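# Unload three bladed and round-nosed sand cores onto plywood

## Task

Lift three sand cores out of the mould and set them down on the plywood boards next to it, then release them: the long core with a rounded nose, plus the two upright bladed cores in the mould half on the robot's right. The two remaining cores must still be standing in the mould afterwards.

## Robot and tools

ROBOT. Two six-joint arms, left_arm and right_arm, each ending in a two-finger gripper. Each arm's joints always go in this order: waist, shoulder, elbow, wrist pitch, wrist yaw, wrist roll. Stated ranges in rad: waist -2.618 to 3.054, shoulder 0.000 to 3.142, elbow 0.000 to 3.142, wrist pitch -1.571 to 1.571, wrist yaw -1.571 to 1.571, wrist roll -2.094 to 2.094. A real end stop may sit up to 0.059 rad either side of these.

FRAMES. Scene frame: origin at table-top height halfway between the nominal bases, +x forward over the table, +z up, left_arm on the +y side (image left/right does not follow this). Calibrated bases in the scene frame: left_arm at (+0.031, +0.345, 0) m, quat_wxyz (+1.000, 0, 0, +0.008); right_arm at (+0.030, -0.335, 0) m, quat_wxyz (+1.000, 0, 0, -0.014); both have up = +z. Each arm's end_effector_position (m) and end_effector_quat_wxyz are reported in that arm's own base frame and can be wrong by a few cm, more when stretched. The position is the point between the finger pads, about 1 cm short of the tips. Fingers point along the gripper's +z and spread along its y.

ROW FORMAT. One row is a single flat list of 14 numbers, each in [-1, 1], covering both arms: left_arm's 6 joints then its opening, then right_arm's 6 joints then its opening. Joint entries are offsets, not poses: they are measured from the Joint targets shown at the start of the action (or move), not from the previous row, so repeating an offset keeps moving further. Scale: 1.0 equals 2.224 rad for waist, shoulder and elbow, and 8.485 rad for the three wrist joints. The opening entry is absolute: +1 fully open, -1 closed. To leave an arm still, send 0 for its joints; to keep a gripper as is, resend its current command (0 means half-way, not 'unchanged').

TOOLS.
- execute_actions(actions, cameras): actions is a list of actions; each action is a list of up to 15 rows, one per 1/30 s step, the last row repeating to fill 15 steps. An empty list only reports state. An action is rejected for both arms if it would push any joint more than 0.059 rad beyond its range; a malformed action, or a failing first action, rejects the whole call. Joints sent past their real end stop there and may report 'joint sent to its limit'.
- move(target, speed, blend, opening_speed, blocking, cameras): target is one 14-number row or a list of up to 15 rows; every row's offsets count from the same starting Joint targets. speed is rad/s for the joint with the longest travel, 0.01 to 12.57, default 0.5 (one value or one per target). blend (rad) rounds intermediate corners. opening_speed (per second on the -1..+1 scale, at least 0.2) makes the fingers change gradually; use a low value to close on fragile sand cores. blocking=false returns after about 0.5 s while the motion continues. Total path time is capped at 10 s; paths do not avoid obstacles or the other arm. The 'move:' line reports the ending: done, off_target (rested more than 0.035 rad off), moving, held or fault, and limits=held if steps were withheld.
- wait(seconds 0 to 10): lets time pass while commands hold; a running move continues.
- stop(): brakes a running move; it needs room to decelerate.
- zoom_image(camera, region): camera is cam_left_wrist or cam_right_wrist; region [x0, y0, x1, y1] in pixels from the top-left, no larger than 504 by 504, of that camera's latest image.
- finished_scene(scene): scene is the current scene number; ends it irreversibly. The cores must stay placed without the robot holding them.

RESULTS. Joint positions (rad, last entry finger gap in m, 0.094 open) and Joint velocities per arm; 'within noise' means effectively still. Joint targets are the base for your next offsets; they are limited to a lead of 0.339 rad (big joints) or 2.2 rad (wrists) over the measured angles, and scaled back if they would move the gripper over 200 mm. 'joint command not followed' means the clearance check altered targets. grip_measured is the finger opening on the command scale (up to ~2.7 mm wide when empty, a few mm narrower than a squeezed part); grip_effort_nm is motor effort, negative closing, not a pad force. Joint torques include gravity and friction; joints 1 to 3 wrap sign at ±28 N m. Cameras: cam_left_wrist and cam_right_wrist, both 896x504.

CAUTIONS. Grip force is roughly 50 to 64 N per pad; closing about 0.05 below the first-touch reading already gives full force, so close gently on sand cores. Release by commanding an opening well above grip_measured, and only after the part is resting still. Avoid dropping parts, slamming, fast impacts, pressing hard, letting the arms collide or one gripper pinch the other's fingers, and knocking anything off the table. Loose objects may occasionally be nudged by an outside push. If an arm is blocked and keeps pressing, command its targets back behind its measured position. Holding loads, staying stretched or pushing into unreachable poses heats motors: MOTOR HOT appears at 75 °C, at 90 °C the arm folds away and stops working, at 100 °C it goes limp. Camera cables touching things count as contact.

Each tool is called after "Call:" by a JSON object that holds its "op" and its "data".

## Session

Call:
{"op": "execute_actions", "data": {"actions": []}}

Scene clock: 0.00 s.
left_arm: end_effector_position=(+0.3493, -0.0518, +0.2095) grip_measured=+1.000 grip_effort_nm=n/a end_effector_quat_wxyz=(+0.534, -0.007, +0.815, -0.226) | right_arm: end_effector_position=(+0.3046, +0.0783, +0.1820) grip_measured=+1.000 grip_effort_nm=n/a end_effector_quat_wxyz=(+0.477, +0.034, +0.863, +0.162)
Joint positions: left_arm=[0.059 1.017 0.578 0.071 0.424 -0.25 0.094] | right_arm=[0.21 0.854 0.562 -0.224 -0.068 0.329 0.094]
Joint velocities: within noise
Joint torques (N m): no reading
Heat: left arm: 31 °C; right arm: 33 °C.
Joint targets: left_arm=[0.059 1.010 0.587 0.072 0.427 -0.248] | right_arm=[0.210 0.847 0.574 -0.220 -0.067 0.327]
Tool commands: left_gripper/opening=+1.0 right_gripper/opening=+1.0

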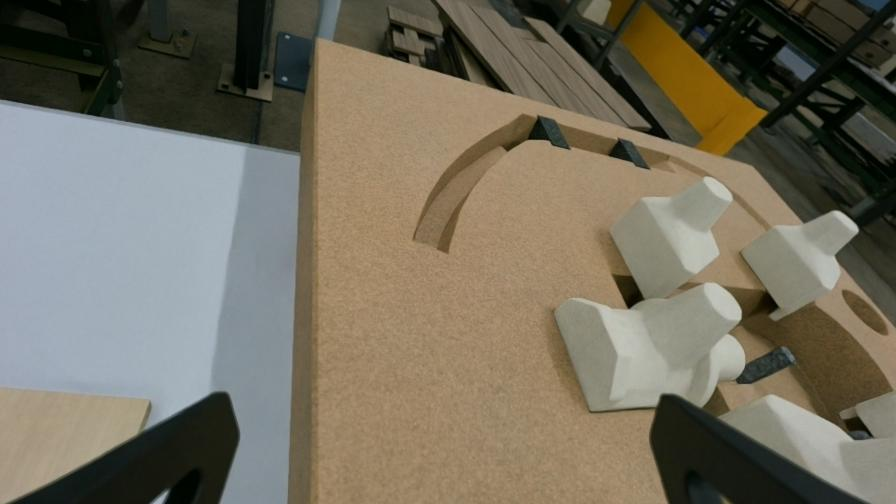

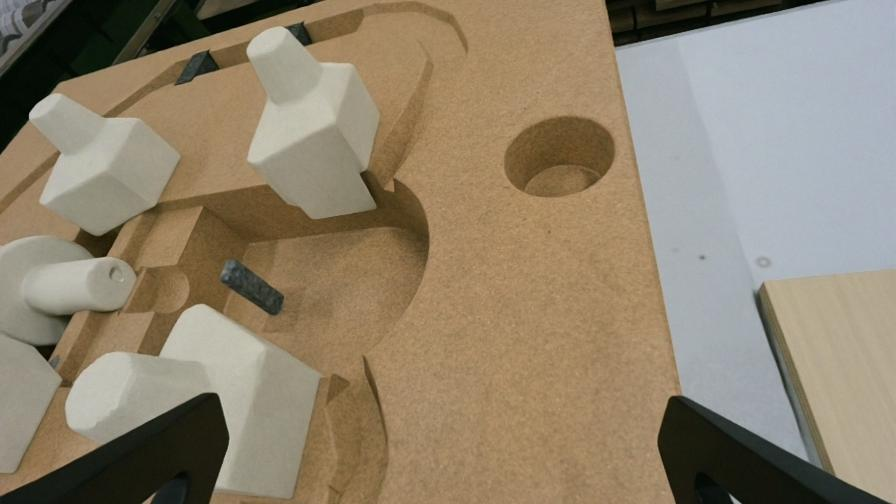

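Call:
{"op": "move", "data": {"target": [[-0.03,0.05,0.3,-0.06,-0.02,0.01,1,-0.0045,0.05,0.3,-0.05,0,-0.01,1],[-0.1165,0.3417,0.6623,-0.17,-0.0503,0.0292,1,-0.0045,0.415,0.6682,-0.1355,0.0079,-0.0385,1]], "speed": 1.2, "blend": 0.2}}

Scene clock: 8.10 s.
left_arm: end_effector_position=(+0.3965, -0.0791, +0.2822) grip_measured=+1.000 grip_effort_nm=0.037 end_effector_quat_wxyz=(+0.237, +0.092, +0.967, -0.028) | right_arm: end_effector_position=(+0.3978, +0.0872, +0.2769) grip_measured=+1.000 grip_effort_nm=0.027 end_effector_quat_wxyz=(+0.233, -0.100, +0.967, +0.029)
Joint positions: left_arm=[-0.195 1.76 2.035 -1.363 0.009 -0.007 0.094] | right_arm=[0.21 1.772 2.031 -1.357 -0.008 0.007 0.094]
Joint velocities: within noise
Joint torques (N m): left_arm=[-0.34 -6.38 6.69 1.26 -0.05 0.01] | right_arm=[-0.88 -7.1 7.45 0.71 0.06 -0.12]
Heat: left arm: 34 °C; right arm: 33 °C.
Joint targets: left_arm=[-0.200 1.770 2.060 -1.370 0.000 -0.001] | right_arm=[0.200 1.770 2.061 -1.370 0.000 0.000]
move: done

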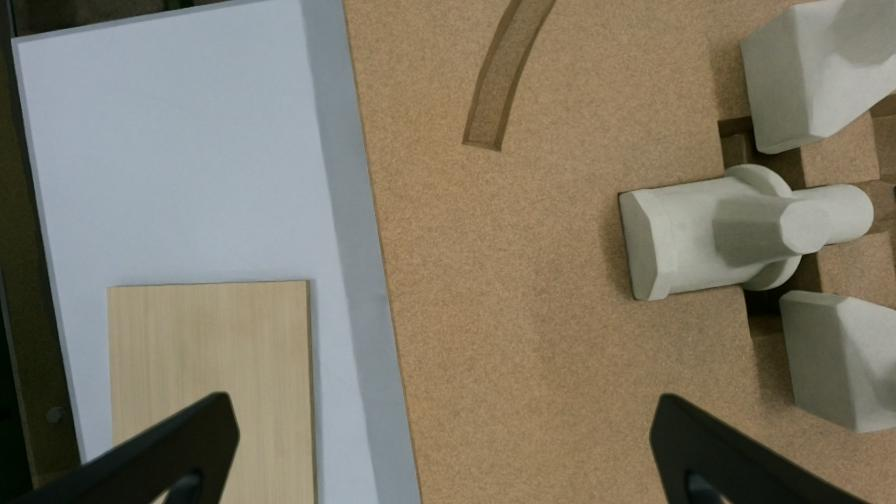

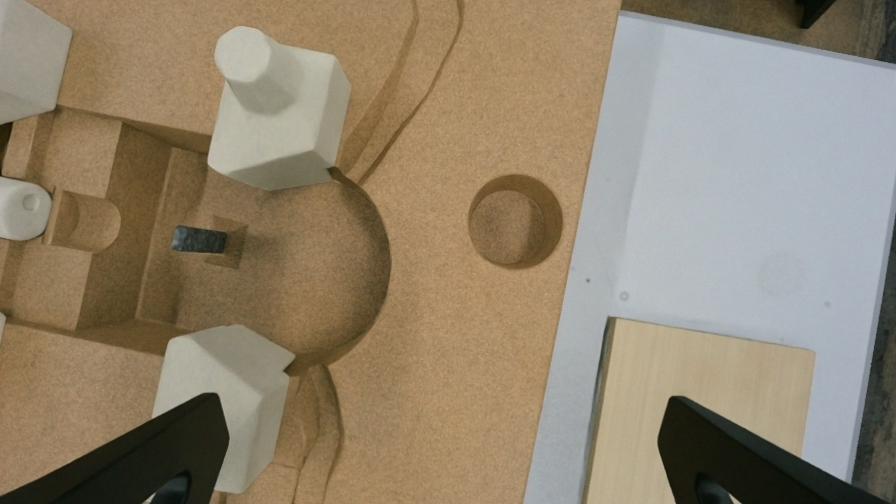

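Call:
{"op": "move", "data": {"target": [-0.1978,0.1203,0.0535,0.0112,-0.0352,-0.0662,1,0.1965,-0.0006,-0.0751,-0.0084,0.0218,0.0724,1], "speed": 1.0}}

Scene clock: 24.47 s.
left_arm: end_effector_position=(+0.4038, -0.2414, +0.2264) grip_measured=+1.000 grip_effort_nm=0.032 end_effector_quat_wxyz=(+0.245, +0.016, +0.969, -0.003) | right_arm: end_effector_position=(+0.3182, +0.1992, +0.2320) grip_measured=+1.000 grip_effort_nm=0.022 end_effector_quat_wxyz=(+0.160, -0.004, +0.987, +0.011)
Joint positions: left_arm=[-0.646 2.023 2.154 -1.287 -0.279 -0.553 0.094] | right_arm=[0.638 1.772 1.902 -1.427 0.171 0.606 0.094]
Joint velocities: within noise
Joint torques (N m): left_arm=[0.47 -8.35 6.98 1.33 -0.35 -0.18] | right_arm=[0.03 -7.23 4.46 0.41 0.2 0.05]
Heat: left arm: 34 °C; right arm: 35 °C.
Joint targets: left_arm=[-0.640 2.037 2.180 -1.275 -0.299 -0.562] | right_arm=[0.637 1.769 1.894 -1.441 0.185 0.614]
move: done

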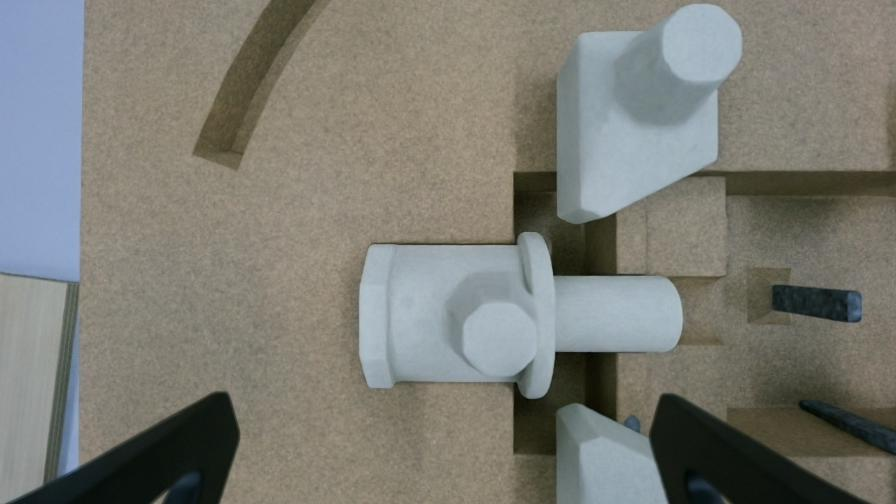

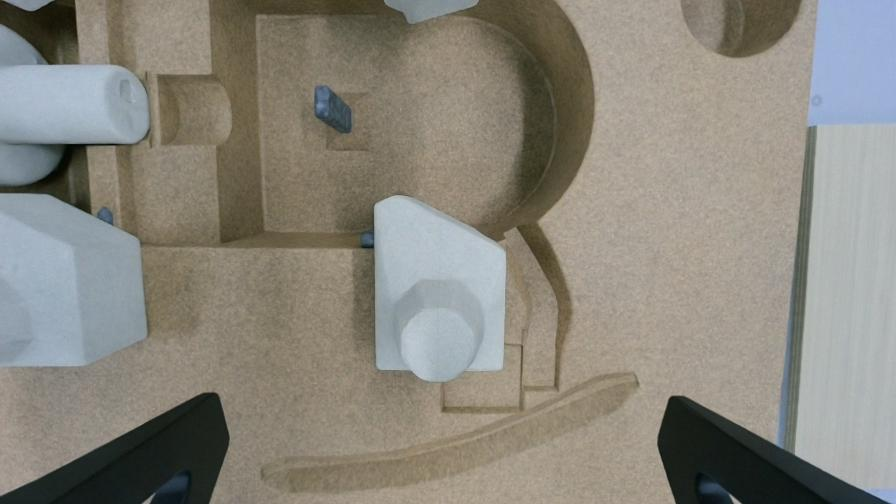

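Call:
{"op": "move", "data": {"target": [-0.0108,-0.0074,-0.1082,0.0262,0,0,1,0,-0.0257,-0.1529,0.0334,0,0,1], "speed": 0.6}}

Scene clock: 34.13 s.
left_arm: end_effector_position=(+0.4143, -0.2556, +0.1771) grip_measured=+1.000 grip_effort_nm=0.027 end_effector_quat_wxyz=(+0.250, +0.020, +0.968, -0.007) | right_arm: end_effector_position=(+0.3141, +0.1958, +0.1527) grip_measured=+1.000 grip_effort_nm=0.017 end_effector_quat_wxyz=(+0.136, -0.006, +0.991, -0.008)
Joint positions: left_arm=[-0.657 2.023 1.946 -1.067 -0.281 -0.554 0.094] | right_arm=[0.638 1.744 1.561 -1.175 0.173 0.607 0.094]
Joint velocities: within noise
Joint torques (N m): left_arm=[-0.57 -9.85 4.57 1.4 -0.34 -0.15] | right_arm=[-0.03 -9.76 4.86 0.61 0.2 0.05]
Heat: left arm: 33 °C; right arm: 36 °C.
Joint targets: left_arm=[-0.664 2.021 1.939 -1.053 -0.299 -0.562] | right_arm=[0.637 1.712 1.553 -1.158 0.185 0.615]
move: done

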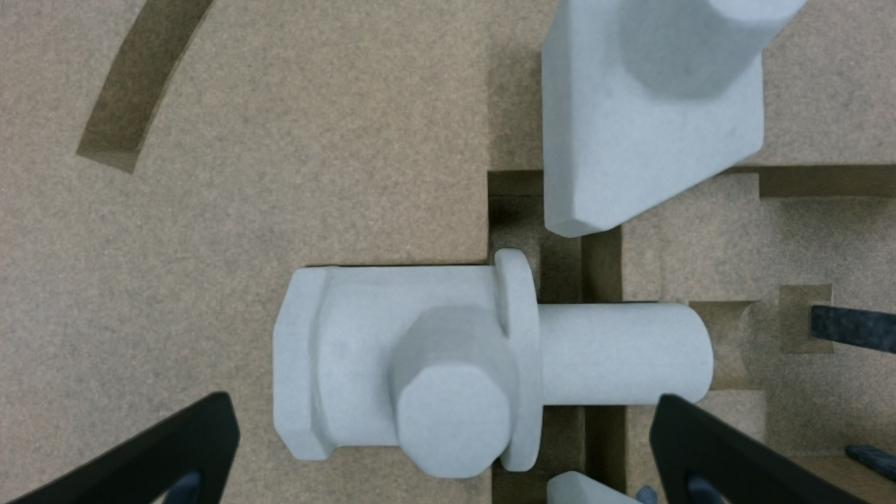

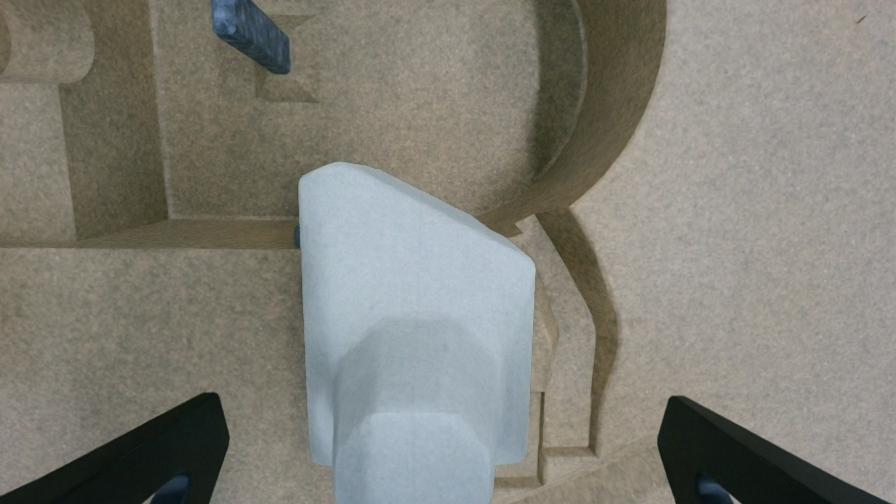

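Call:
{"op": "move", "data": {"target": [0,0.0225,0,0,0,0,1,0.0063,0,0,0,0,0,1], "speed": 0.4, "cameras": ["cam_left_wrist"]}}

Call:
{"op": "move", "data": {"target": [0,0,0,0,0,0,-1,0,0,0,0,0,0,-1], "opening_speed": 1.0}}

Scene clock: 38.43 s.
left_arm: end_effector_position=(+0.4159, -0.2569, +0.1636) grip_measured=+1.000 grip_effort_nm=0.022 end_effector_quat_wxyz=(+0.240, +0.022, +0.971, +0.001) | right_arm: end_effector_position=(+0.3132, +0.1978, +0.1527) grip_measured=+1.000 grip_effort_nm=0.027 end_effector_quat_wxyz=(+0.136, -0.009, +0.991, -0.007)
Joint positions: left_arm=[-0.657 2.053 1.946 -1.064 -0.281 -0.554 0.094] | right_arm=[0.643 1.744 1.561 -1.174 0.173 0.607 0.094]
Joint velocities: within noise
Joint torques (N m): left_arm=[-0.57 -8.69 4.57 1.31 -0.32 -0.15] | right_arm=[0.64 -9.77 4.85 0.59 0.19 0.04]
Heat: left arm: 33 °C; right arm: 36 °C.
Joint targets: left_arm=[-0.664 2.071 1.939 -1.053 -0.299 -0.562] | right_arm=[0.651 1.712 1.553 -1.158 0.185 0.615]
move: done
Images, in order (width x height): cam_left_wrist 896x504.

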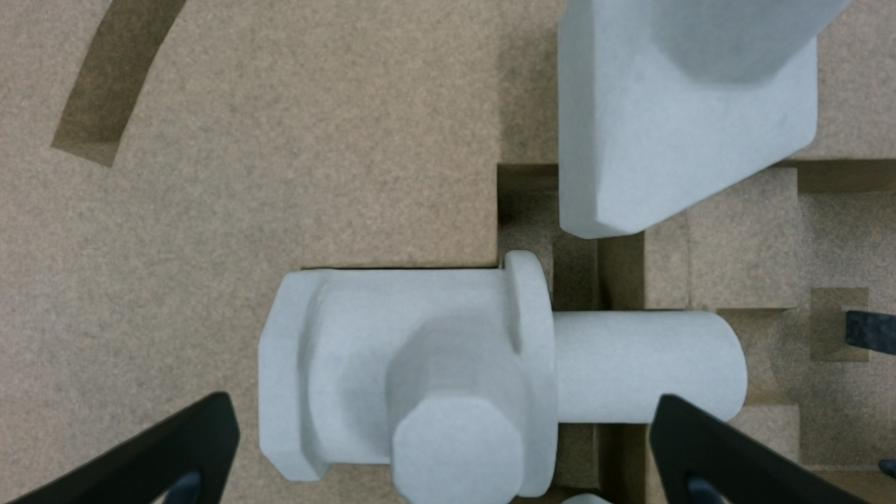

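Scene clock: 40.63 s.
left_arm: end_effector_position=(+0.4167, -0.2571, +0.1640) grip_measured=-0.382 grip_effort_nm=-0.999 end_effector_quat_wxyz=(+0.242, +0.020, +0.970, +0.000) | right_arm: end_effector_position=(+0.3137, +0.2007, +0.1531) grip_measured=-0.325 grip_effort_nm=-0.999 end_effector_quat_wxyz=(+0.139, -0.010, +0.990, -0.004)
Joint positions: left_arm=[-0.657 2.053 1.946 -1.061 -0.283 -0.556 0.029] | right_arm=[0.648 1.744 1.561 -1.166 0.17 0.608 0.032]
Joint velocities: within noise
Joint torques (N m): left_arm=[-0.58 -8.69 4.57 1.27 -0.32 -0.14] | right_arm=[0.32 -9.76 4.83 0.53 0.22 0.05]
Heat: left arm: 33 °C; right arm: 36 °C.
Joint targets: left_arm=[-0.664 2.071 1.939 -1.053 -0.299 -0.562] | right_arm=[0.651 1.712 1.553 -1.158 0.185 0.614]
move: done

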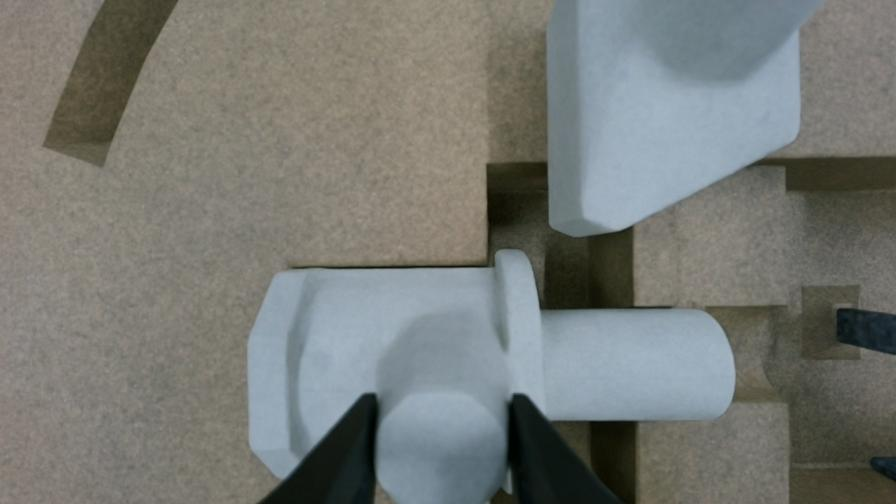

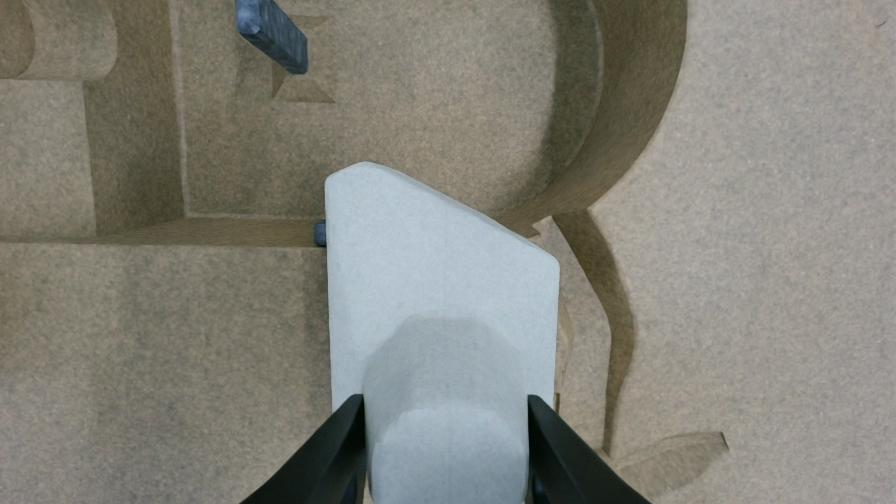

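Call:
{"op": "move", "data": {"target": [[0,0.0173,0.0899,-0.019,0,0,-1,0,0.0065,0.0617,-0.0145,0,0,-1],[0,0.0674,0.2495,-0.0477,0,0,-1,0,0.0229,0.1463,-0.0323,0,0,-1],[0.0899,-0.0126,0.1713,-0.0477,0.0104,0.0209,-1,0,0.0543,0.2552,-0.0466,0,0,-1],[0.4164,-0.2855,-0.1812,-0.0106,0,0,-1,-0.4726,-0.2959,-0.388,0.1294,-0.0218,-0.0724,-1]], "speed": [0.35, 0.35, 0.5, 0.7], "blend": 0.03}}

Scene clock: 62.70 s.
left_arm: end_effector_position=(+0.3129, +0.1318, +0.2267) grip_measured=-0.382 grip_effort_nm=-0.999 end_effector_quat_wxyz=(+0.213, -0.408, +0.882, +0.098) | right_arm: end_effector_position=(+0.3247, -0.1363, +0.1683) grip_measured=-0.325 grip_effort_nm=-1.009 end_effector_quat_wxyz=(+0.457, +0.179, +0.867, -0.094)
Joint positions: left_arm=[0.259 1.492 1.526 -1.206 -0.263 -0.554 0.029] | right_arm=[-0.397 1.095 0.678 -0.184 0.007 0.006 0.032]
Joint velocities: within noise
Joint torques (N m): left_arm=[0.32 -9.47 5.75 1.88 -0.54 -0.14] | right_arm=[-0.34 -6.05 7.19 2.57 -0.08 -0.1]
Heat: left arm: 36 °C; right arm: 38 °C.
Joint targets: left_arm=[0.262 1.436 1.536 -1.143 -0.299 -0.562] | right_arm=[-0.400 1.054 0.690 -0.060 0.000 0.000]
move: off_target (left_arm, right_arm); left_arm: the wrist pitch is farthest, 0.063 rad from its target; right_arm: the wrist pitch is farthest, 0.124 rad from its target

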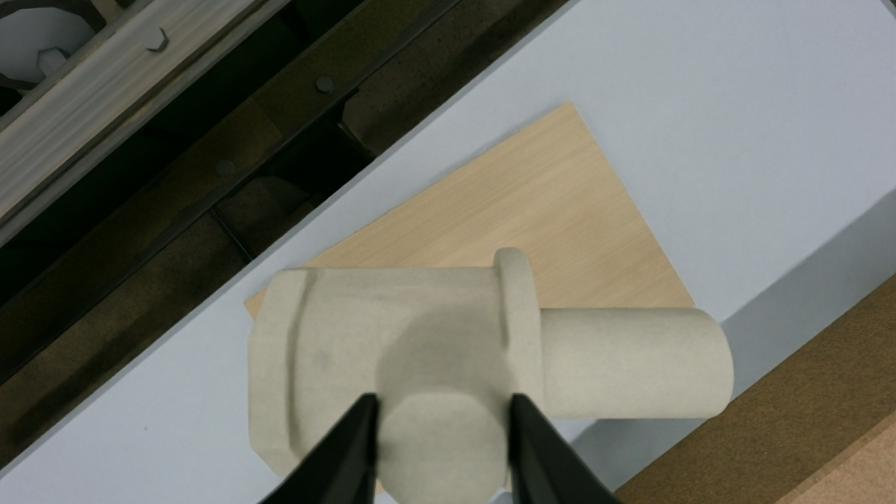

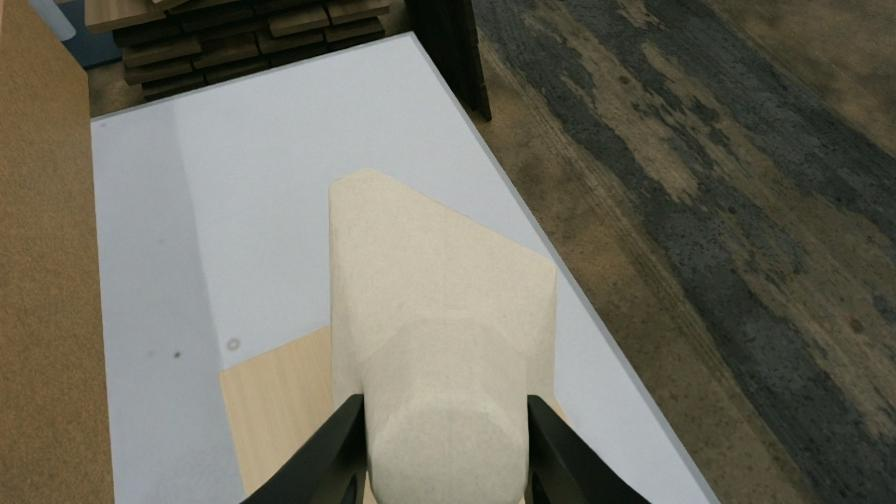

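Call:
{"op": "move", "data": {"target": [[0,-0.0306,-0.1906,0.0488,0,0,-1,0,0.0292,-0.1623,0.0577,0,0,-1],[0,-0.028,-0.203,0.052,0,0,-1,0,0.1623,-0.2437,0.1226,0,0,-1],[0,-0.0252,-0.2163,0.0546,0,0,-1,0,0.2905,-0.2675,0.1638,0,0,-1]], "speed": [0.5, 0.35, 0.2]}}

Scene clock: 78.17 s.
left_arm: end_effector_position=(+0.3137, +0.1337, +0.1293) grip_measured=-0.382 grip_effort_nm=-0.999 end_effector_quat_wxyz=(+0.240, -0.410, +0.875, +0.098) | right_arm: end_effector_position=(+0.3197, -0.1341, +0.0675) grip_measured=-0.325 grip_effort_nm=-1.004 end_effector_quat_wxyz=(+0.591, +0.158, +0.781, -0.123)
Joint positions: left_arm=[0.259 1.425 1.054 -0.746 -0.272 -0.555 0.029] | right_arm=[-0.397 1.69 0.103 1.313 0.007 -0.004 0.032]
Joint velocities: within noise
Joint torques (N m): left_arm=[0.27 -8.32 5.19 2 -0.45 -0.17] | right_arm=[-0.31 -3.18 2.07 1.68 -0.08 0]
Heat: left arm: 37 °C; right arm: 41 °C.
Joint targets: left_arm=[0.262 1.380 1.055 -0.680 -0.298 -0.562] | right_arm=[-0.400 1.700 0.095 1.330 0.000 0.000]
move: off_target (left_arm); left_arm: the wrist pitch is farthest, 0.067 rad from its target

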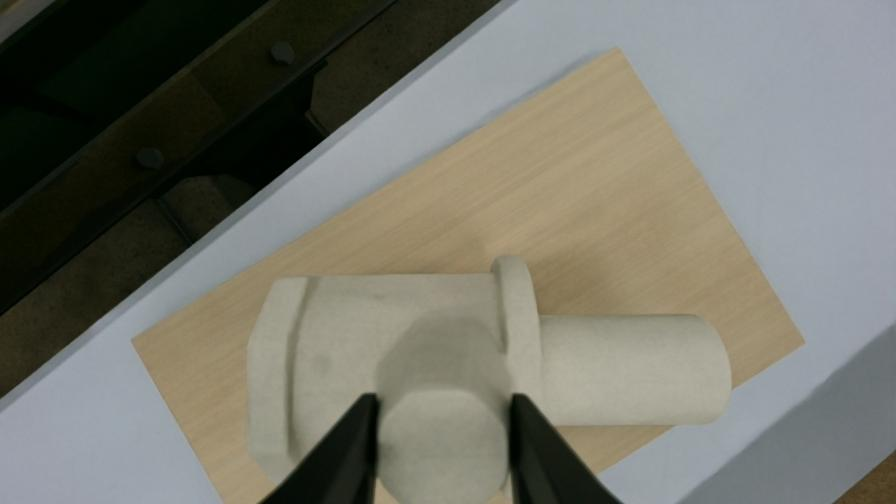

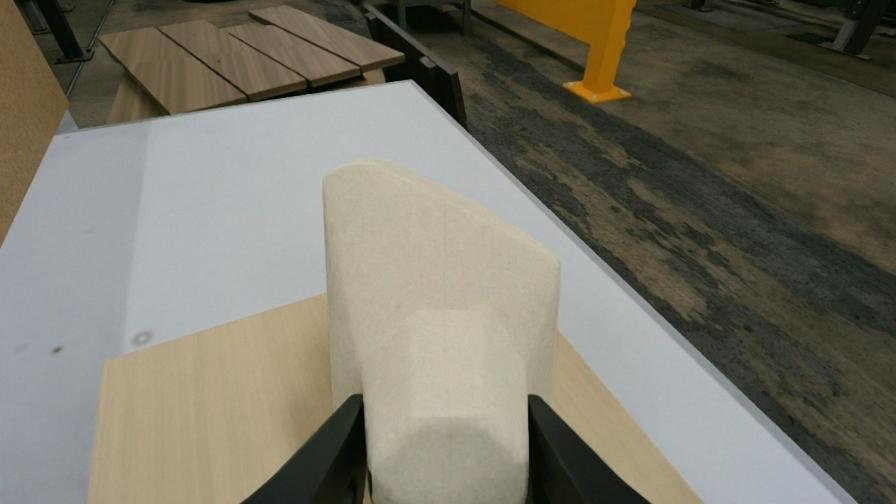

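Call:
{"op": "move", "data": {"target": [0,0.012,0,0,0,0,-1,0,0.055,0.002,0.004,0,0,-1], "speed": 0.15}}

Scene clock: 81.67 s.
left_arm: end_effector_position=(+0.3138, +0.1337, +0.1294) grip_measured=-0.382 grip_effort_nm=-1.009 end_effector_quat_wxyz=(+0.240, -0.410, +0.874, +0.098) | right_arm: end_effector_position=(+0.3208, -0.1346, +0.0580) grip_measured=-0.325 grip_effort_nm=-1.004 end_effector_quat_wxyz=(+0.591, +0.158, +0.781, -0.123)
Joint positions: left_arm=[0.259 1.425 1.054 -0.746 -0.272 -0.555 0.029] | right_arm=[-0.397 1.799 0.103 1.422 0.007 -0.004 0.032]
Joint velocities: within noise
Joint torques (N m): left_arm=[0.28 -6.15 5.26 2 -0.43 -0.15] | right_arm=[-0.34 -2.48 1.85 1.01 -0.08 0]
Heat: left arm: 37 °C; right arm: 40 °C.
Joint targets: left_arm=[0.262 1.407 1.055 -0.680 -0.299 -0.562] | right_arm=[-0.400 1.822 0.100 1.364 0.000 0.000]
move: off_target (left_arm, right_arm); left_arm: the wrist pitch is farthest, 0.066 rad from its target; right_arm: the wrist pitch is farthest, 0.058 rad from its target

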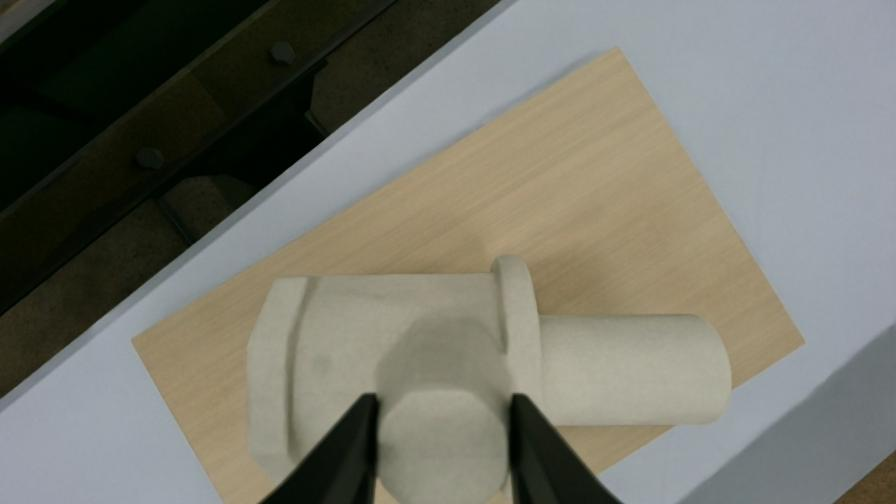

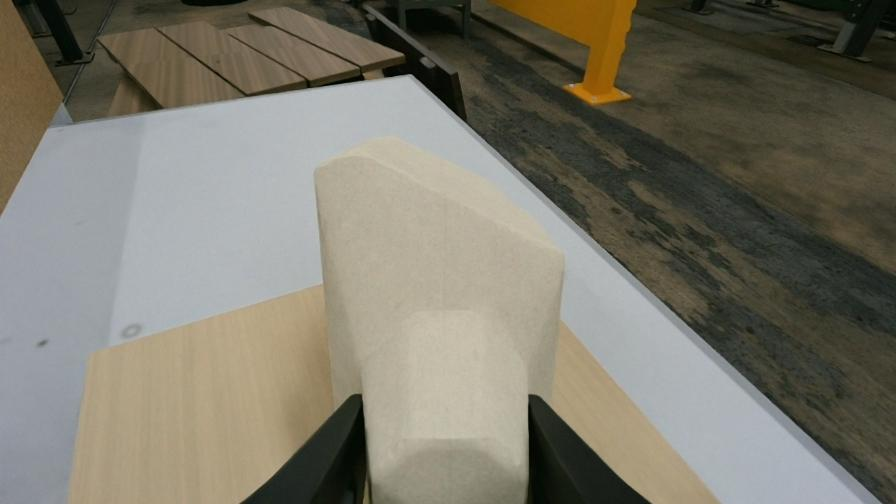

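Call:
{"op": "move", "data": {"target": [0,0.014,0,0,0,0,-1,0,0.045,0,0.005,0,0,-1], "speed": 0.15}}

Scene clock: 84.23 s.
left_arm: end_effector_position=(+0.3139, +0.1347, +0.1287) grip_measured=-0.382 grip_effort_nm=-0.999 end_effector_quat_wxyz=(+0.239, -0.410, +0.874, +0.100) | right_arm: end_effector_position=(+0.3199, -0.1342, +0.0393) grip_measured=-0.327 grip_effort_nm=-1.004 end_effector_quat_wxyz=(+0.574, +0.160, +0.794, -0.119)
Joint positions: left_arm=[0.259 1.428 1.054 -0.744 -0.277 -0.555 0.029] | right_arm=[-0.397 1.889 0.111 1.459 0.007 -0.004 0.032]
Joint velocities: within noise
Joint torques (N m): left_arm=[0.35 -4.19 5.26 1.99 -0.37 -0.14] | right_arm=[-0.31 -2.02 0.79 1.05 -0.08 0]
Heat: left arm: 36 °C; right arm: 39 °C.
Joint targets: left_arm=[0.262 1.438 1.055 -0.680 -0.299 -0.562] | right_arm=[-0.400 1.922 0.099 1.407 0.000 0.000]
move: off_target (left_arm, right_arm); left_arm: the wrist pitch is farthest, 0.064 rad from its target; right_arm: the wrist pitch is farthest, 0.053 rad from its target

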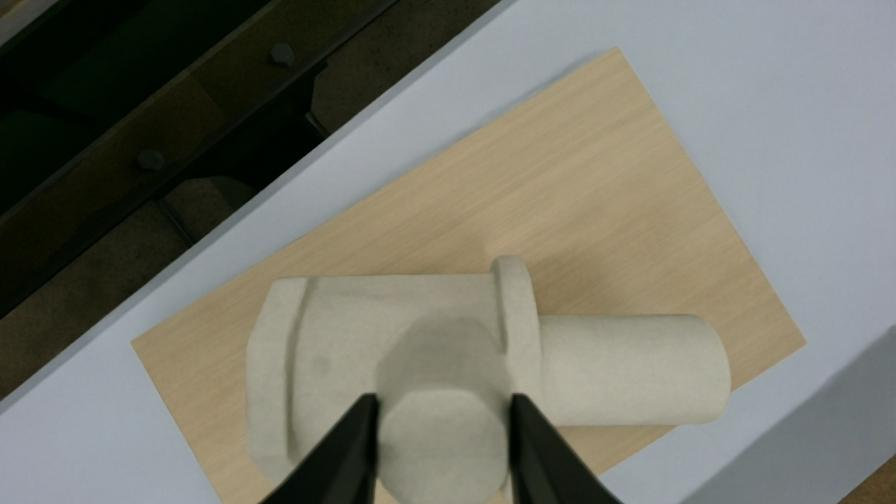

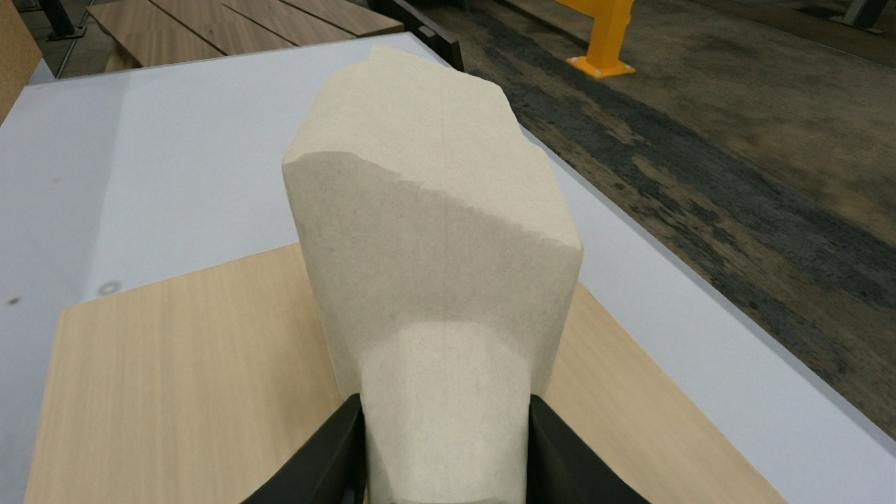

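Call:
{"op": "execute_actions", "data": {"actions": []}}

Scene clock: 98.87 s.
left_arm: end_effector_position=(+0.3139, +0.1347, +0.1287) grip_measured=-0.382 grip_effort_nm=-0.999 end_effector_quat_wxyz=(+0.239, -0.410, +0.874, +0.100) | right_arm: end_effector_position=(+0.3199, -0.1342, +0.0393) grip_measured=-0.327 grip_effort_nm=-1.004 end_effector_quat_wxyz=(+0.574, +0.160, +0.794, -0.119)
Joint positions: left_arm=[0.259 1.428 1.054 -0.744 -0.277 -0.555 0.029] | right_arm=[-0.397 1.889 0.111 1.459 0.007 -0.004 0.032]
Joint velocities: within noise
Joint torques (N m): left_arm=[0.29 -4.22 5.3 1.99 -0.39 -0.16] | right_arm=[-0.34 -1.99 0.79 1.05 -0.08 0]
Heat: left arm: 35 °C; right arm: 37 °C.
Joint targets: left_arm=[0.262 1.438 1.055 -0.680 -0.299 -0.562] | right_arm=[-0.400 1.922 0.099 1.407 0.000 0.000]
Tool commands: left_gripper/opening=-1.0 right_gripper/opening=-1.0

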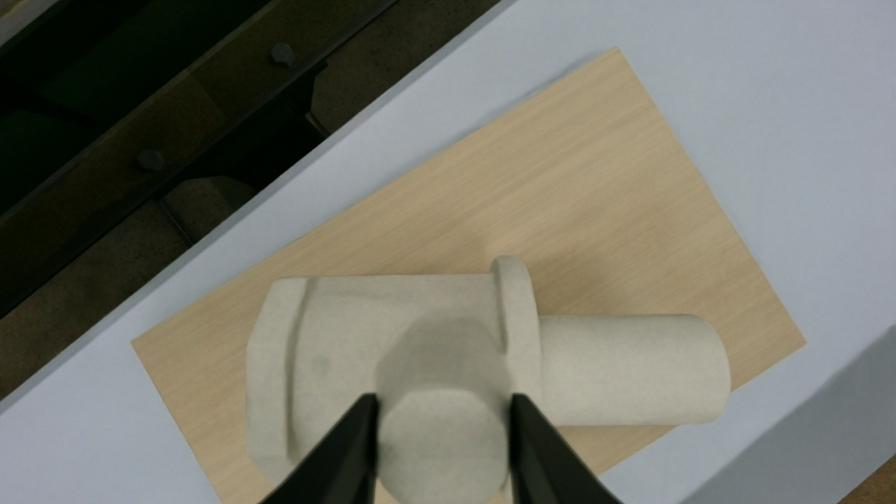

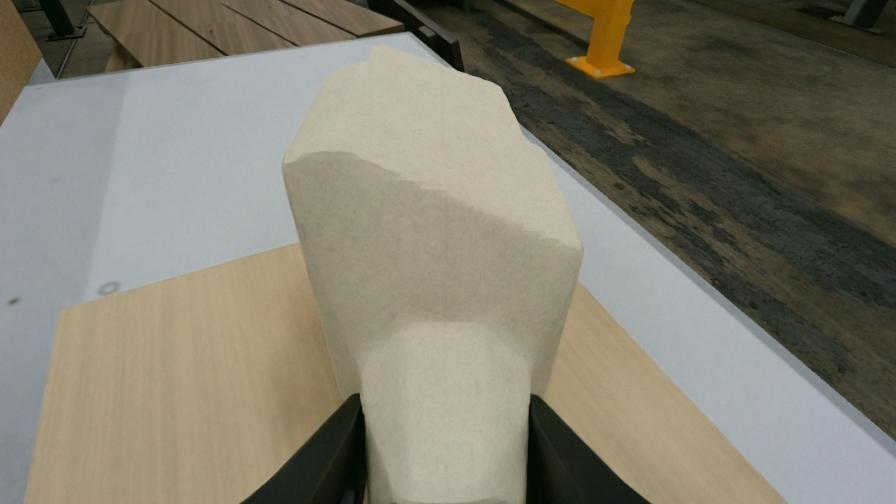

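Call:
{"op": "move", "data": {"target": [0,0,0,0,0,0,0.3,0,0,0,0,0,0,0.1], "opening_speed": 0.5}}

Scene clock: 103.00 s.
left_arm: end_effector_position=(+0.3240, +0.1375, +0.1340) grip_measured=+0.298 grip_effort_nm=0.125 end_effector_quat_wxyz=(+0.262, -0.411, +0.868, +0.097) | right_arm: end_effector_position=(+0.3154, -0.1323, +0.0257) grip_measured=+0.097 grip_effort_nm=0.183 end_effector_quat_wxyz=(+0.553, +0.163, +0.809, -0.115)
Joint positions: left_arm=[0.259 1.429 1.054 -0.695 -0.278 -0.555 0.061] | right_arm=[-0.397 1.909 0.108 1.431 0.007 -0.004 0.052]
Joint velocities: within noise
Joint torques (N m): left_arm=[0.31 -4.3 5.31 1.54 -0.36 -0.12] | right_arm=[-0.34 -3.55 0.84 1.28 -0.08 0.01]
Heat: left arm: 35 °C; right arm: 37 °C.
Joint targets: left_arm=[0.262 1.438 1.055 -0.680 -0.299 -0.562] | right_arm=[-0.400 1.922 0.100 1.406 0.000 0.000]
move: done

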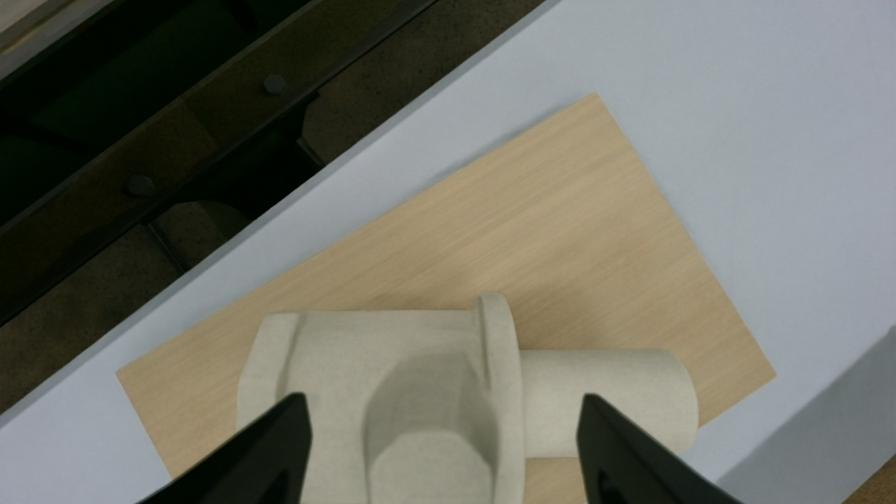

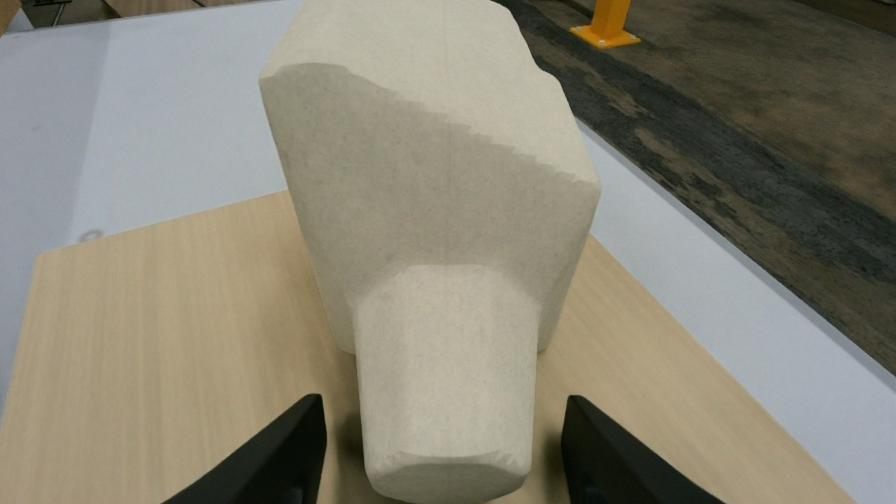

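Call:
{"op": "move", "data": {"target": [[0,0,0,0,0,0,1,0,0,0,0,0,0,0.7],[0,-0.157,0,0,0,0,1,0,-0.439,0.103,-0.152,0,0,0.9],[0,-0.157,0,0,0,0,1,0.349,0.035,0.857,-0.269,0,0,0.9]], "speed": [0.5,0.7,1.0], "opening_speed": 1}}

Scene clock: 125.77 s.
left_arm: end_effector_position=(+0.3032, +0.1323, +0.2377) grip_measured=+0.998 grip_effort_nm=0.125 end_effector_quat_wxyz=(+0.411, -0.411, +0.811, +0.068) | right_arm: end_effector_position=(+0.4923, +0.1984, +0.2228) grip_measured=+0.897 grip_effort_nm=0.178 end_effector_quat_wxyz=(+0.330, -0.180, +0.924, +0.063)
Joint positions: left_arm=[0.259 1.106 1.054 -0.693 -0.28 -0.556 0.094] | right_arm=[0.382 1.99 1.971 -0.866 0.001 -0.004 0.089]
Joint velocities: within noise
Joint torques (N m): left_arm=[0.34 -3.96 5.65 1.96 -0.32 -0.13] | right_arm=[-0.4 -8.68 8.62 0.98 -0.02 0.01]
Heat: left arm: 36 °C; right arm: 37 °C.
Joint targets: left_arm=[0.262 1.088 1.055 -0.680 -0.299 -0.562] | right_arm=[0.376 2.000 2.006 -0.876 0.000 0.000]
move: done

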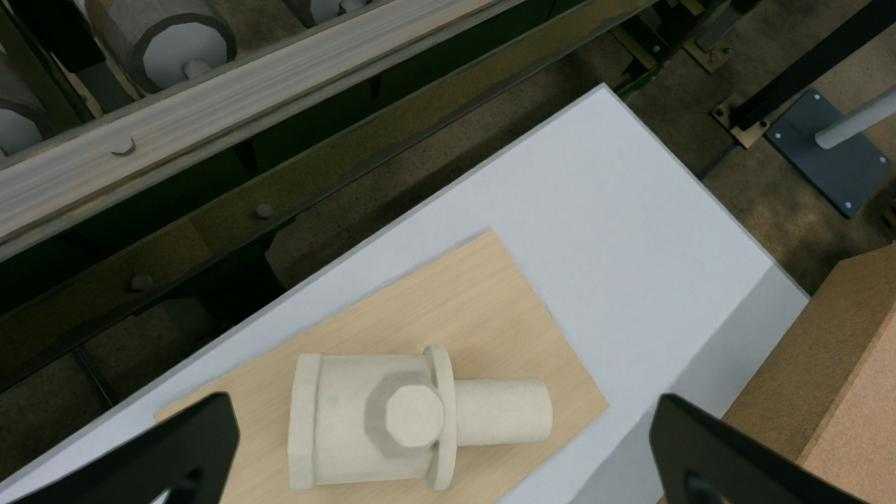

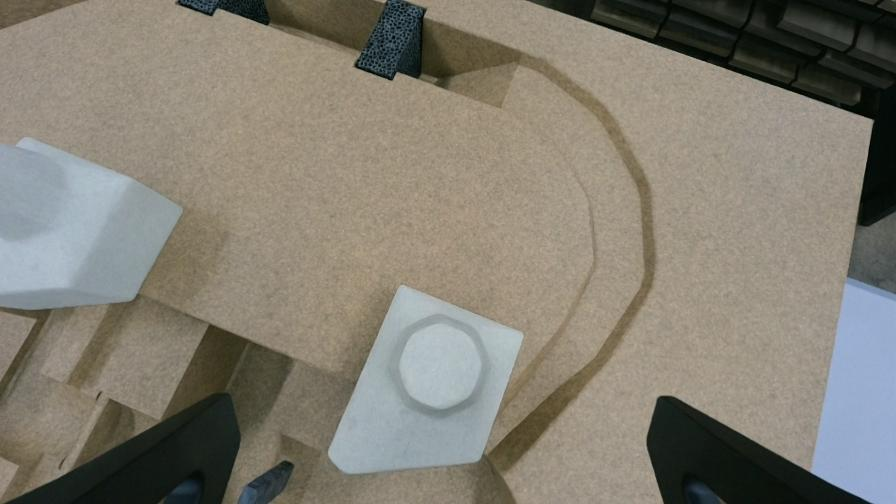

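Call:
{"op": "move", "data": {"target": [0,0,0,0,0,0,1,0.003,0.0112,-0.1219,0.0325,0,0,0.9], "speed": 0.4, "cameras": ["cam_right_wrist"]}}

Call:
{"op": "move", "data": {"target": [0,0,0,0,0,0,1,0,0,0,0,0,0,-1], "opening_speed": 0.9, "cameras": ["cam_right_wrist"]}}

Scene clock: 135.57 s.
left_arm: end_effector_position=(+0.3032, +0.1323, +0.2377) grip_measured=+0.998 grip_effort_nm=0.129 end_effector_quat_wxyz=(+0.411, -0.411, +0.811, +0.068) | right_arm: end_effector_position=(+0.5014, +0.2021, +0.1528) grip_measured=+0.897 grip_effort_nm=0.183 end_effector_quat_wxyz=(+0.323, -0.181, +0.927, +0.061)
Joint positions: left_arm=[0.259 1.106 1.054 -0.693 -0.28 -0.556 0.094] | right_arm=[0.382 2.018 1.742 -0.624 0.001 -0.004 0.089]
Joint velocities: within noise
Joint torques (N m): left_arm=[0.34 -3.92 5.7 1.97 -0.31 -0.15] | right_arm=[0.09 -9.28 5.45 1.31 -0.02 0.02]
Heat: left arm: 37 °C; right arm: 37 °C.
Joint targets: left_arm=[0.262 1.088 1.055 -0.680 -0.299 -0.562] | right_arm=[0.383 2.025 1.735 -0.600 0.000 0.000]
move: done
Images, in order (width x height): cam_right_wrist 896x504.

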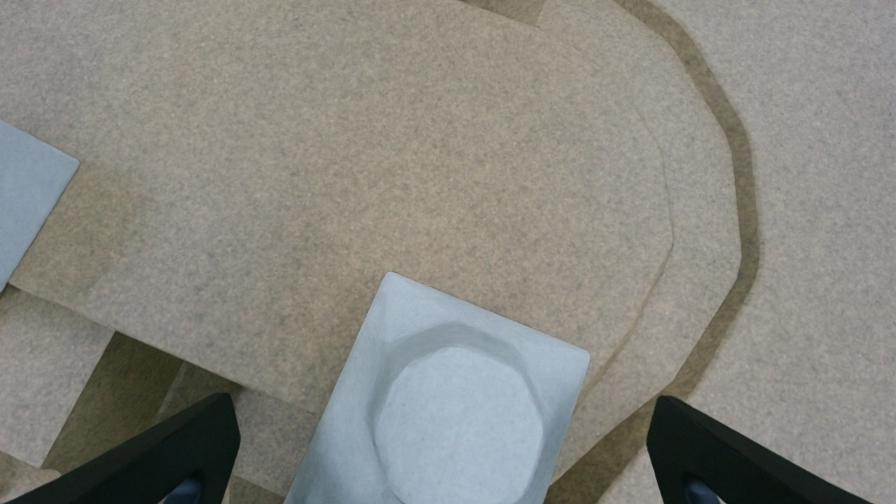

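Scene clock: 137.90 s.
left_arm: end_effector_position=(+0.3032, +0.1323, +0.2377) grip_measured=+0.998 grip_effort_nm=0.120 end_effector_quat_wxyz=(+0.411, -0.411, +0.811, +0.068) | right_arm: end_effector_position=(+0.5025, +0.2037, +0.1541) grip_measured=-0.274 grip_effort_nm=-1.004 end_effector_quat_wxyz=(+0.326, -0.176, +0.926, +0.067)
Joint positions: left_arm=[0.259 1.106 1.054 -0.693 -0.28 -0.556 0.094] | right_arm=[0.382 2.018 1.742 -0.616 -0.005 0.008 0.034]
Joint velocities: within noise
Joint torques (N m): left_arm=[0.31 -3.99 5.74 1.98 -0.32 -0.14] | right_arm=[0.1 -9.28 5.53 1.24 0.03 -0.12]
Heat: left arm: 37 °C; right arm: 38 °C.
Joint targets: left_arm=[0.262 1.088 1.055 -0.680 -0.299 -0.562] | right_arm=[0.383 2.025 1.735 -0.600 0.000 0.000]
move: done
Images, in order (width x height): cam_right_wrist 896x504.

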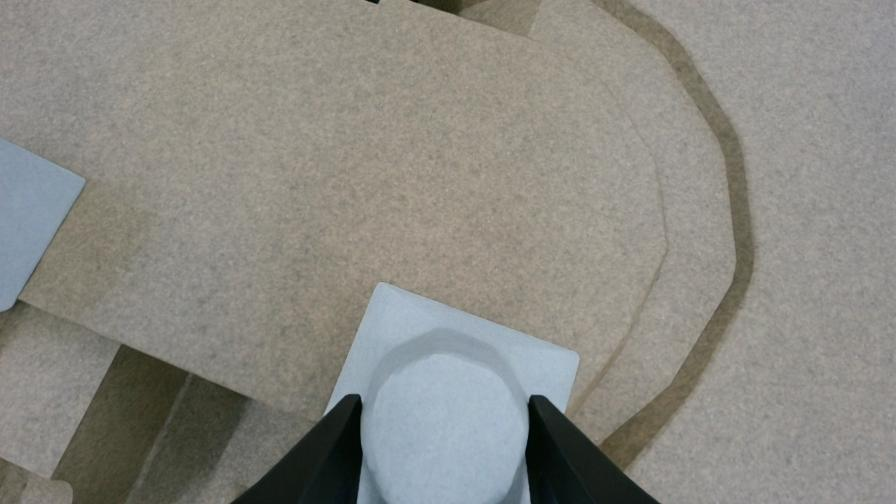

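Call:
{"op": "move", "data": {"target": [[0,0,0,0,0,0,1,0,0.0121,0.1084,-0.0252,0,0,-1],[0,0,0,0,0,0,1,0,0.0549,0.2621,-0.0544,0,0,-1]], "speed": 0.4, "blend": [0.05,0], "cameras": ["cam_right_wrist"]}}

Scene clock: 143.10 s.
left_arm: end_effector_position=(+0.3032, +0.1323, +0.2377) grip_measured=+0.998 grip_effort_nm=0.115 end_effector_quat_wxyz=(+0.411, -0.411, +0.811, +0.068) | right_arm: end_effector_position=(+0.5010, +0.2026, +0.2235) grip_measured=-0.279 grip_effort_nm=-1.004 end_effector_quat_wxyz=(+0.289, -0.179, +0.939, +0.058)
Joint positions: left_arm=[0.259 1.106 1.054 -0.693 -0.28 -0.556 0.094] | right_arm=[0.382 2.15 2.271 -1.093 -0.002 0.006 0.034]
Joint velocities: within noise
Joint torques (N m): left_arm=[0.24 -3.93 5.65 1.95 -0.32 -0.12] | right_arm=[0.08 -10.5 9.35 1.28 0.02 -0.11]
Heat: left arm: 37 °C; right arm: 39 °C.
Joint targets: left_arm=[0.262 1.088 1.055 -0.680 -0.299 -0.562] | right_arm=[0.383 2.147 2.318 -1.062 0.000 0.000]
move: off_target (right_arm); right_arm: the elbow is farthest, 0.047 rad from its target
Images, in order (width x height): cam_right_wrist 896x504.

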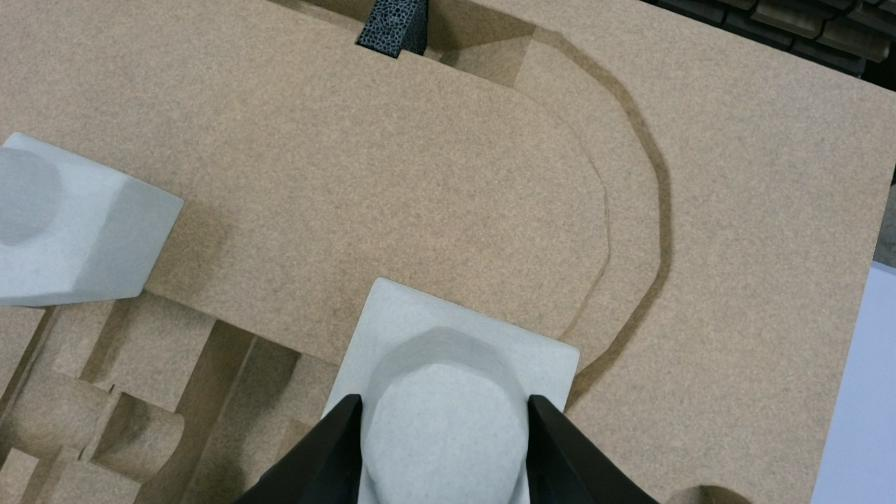

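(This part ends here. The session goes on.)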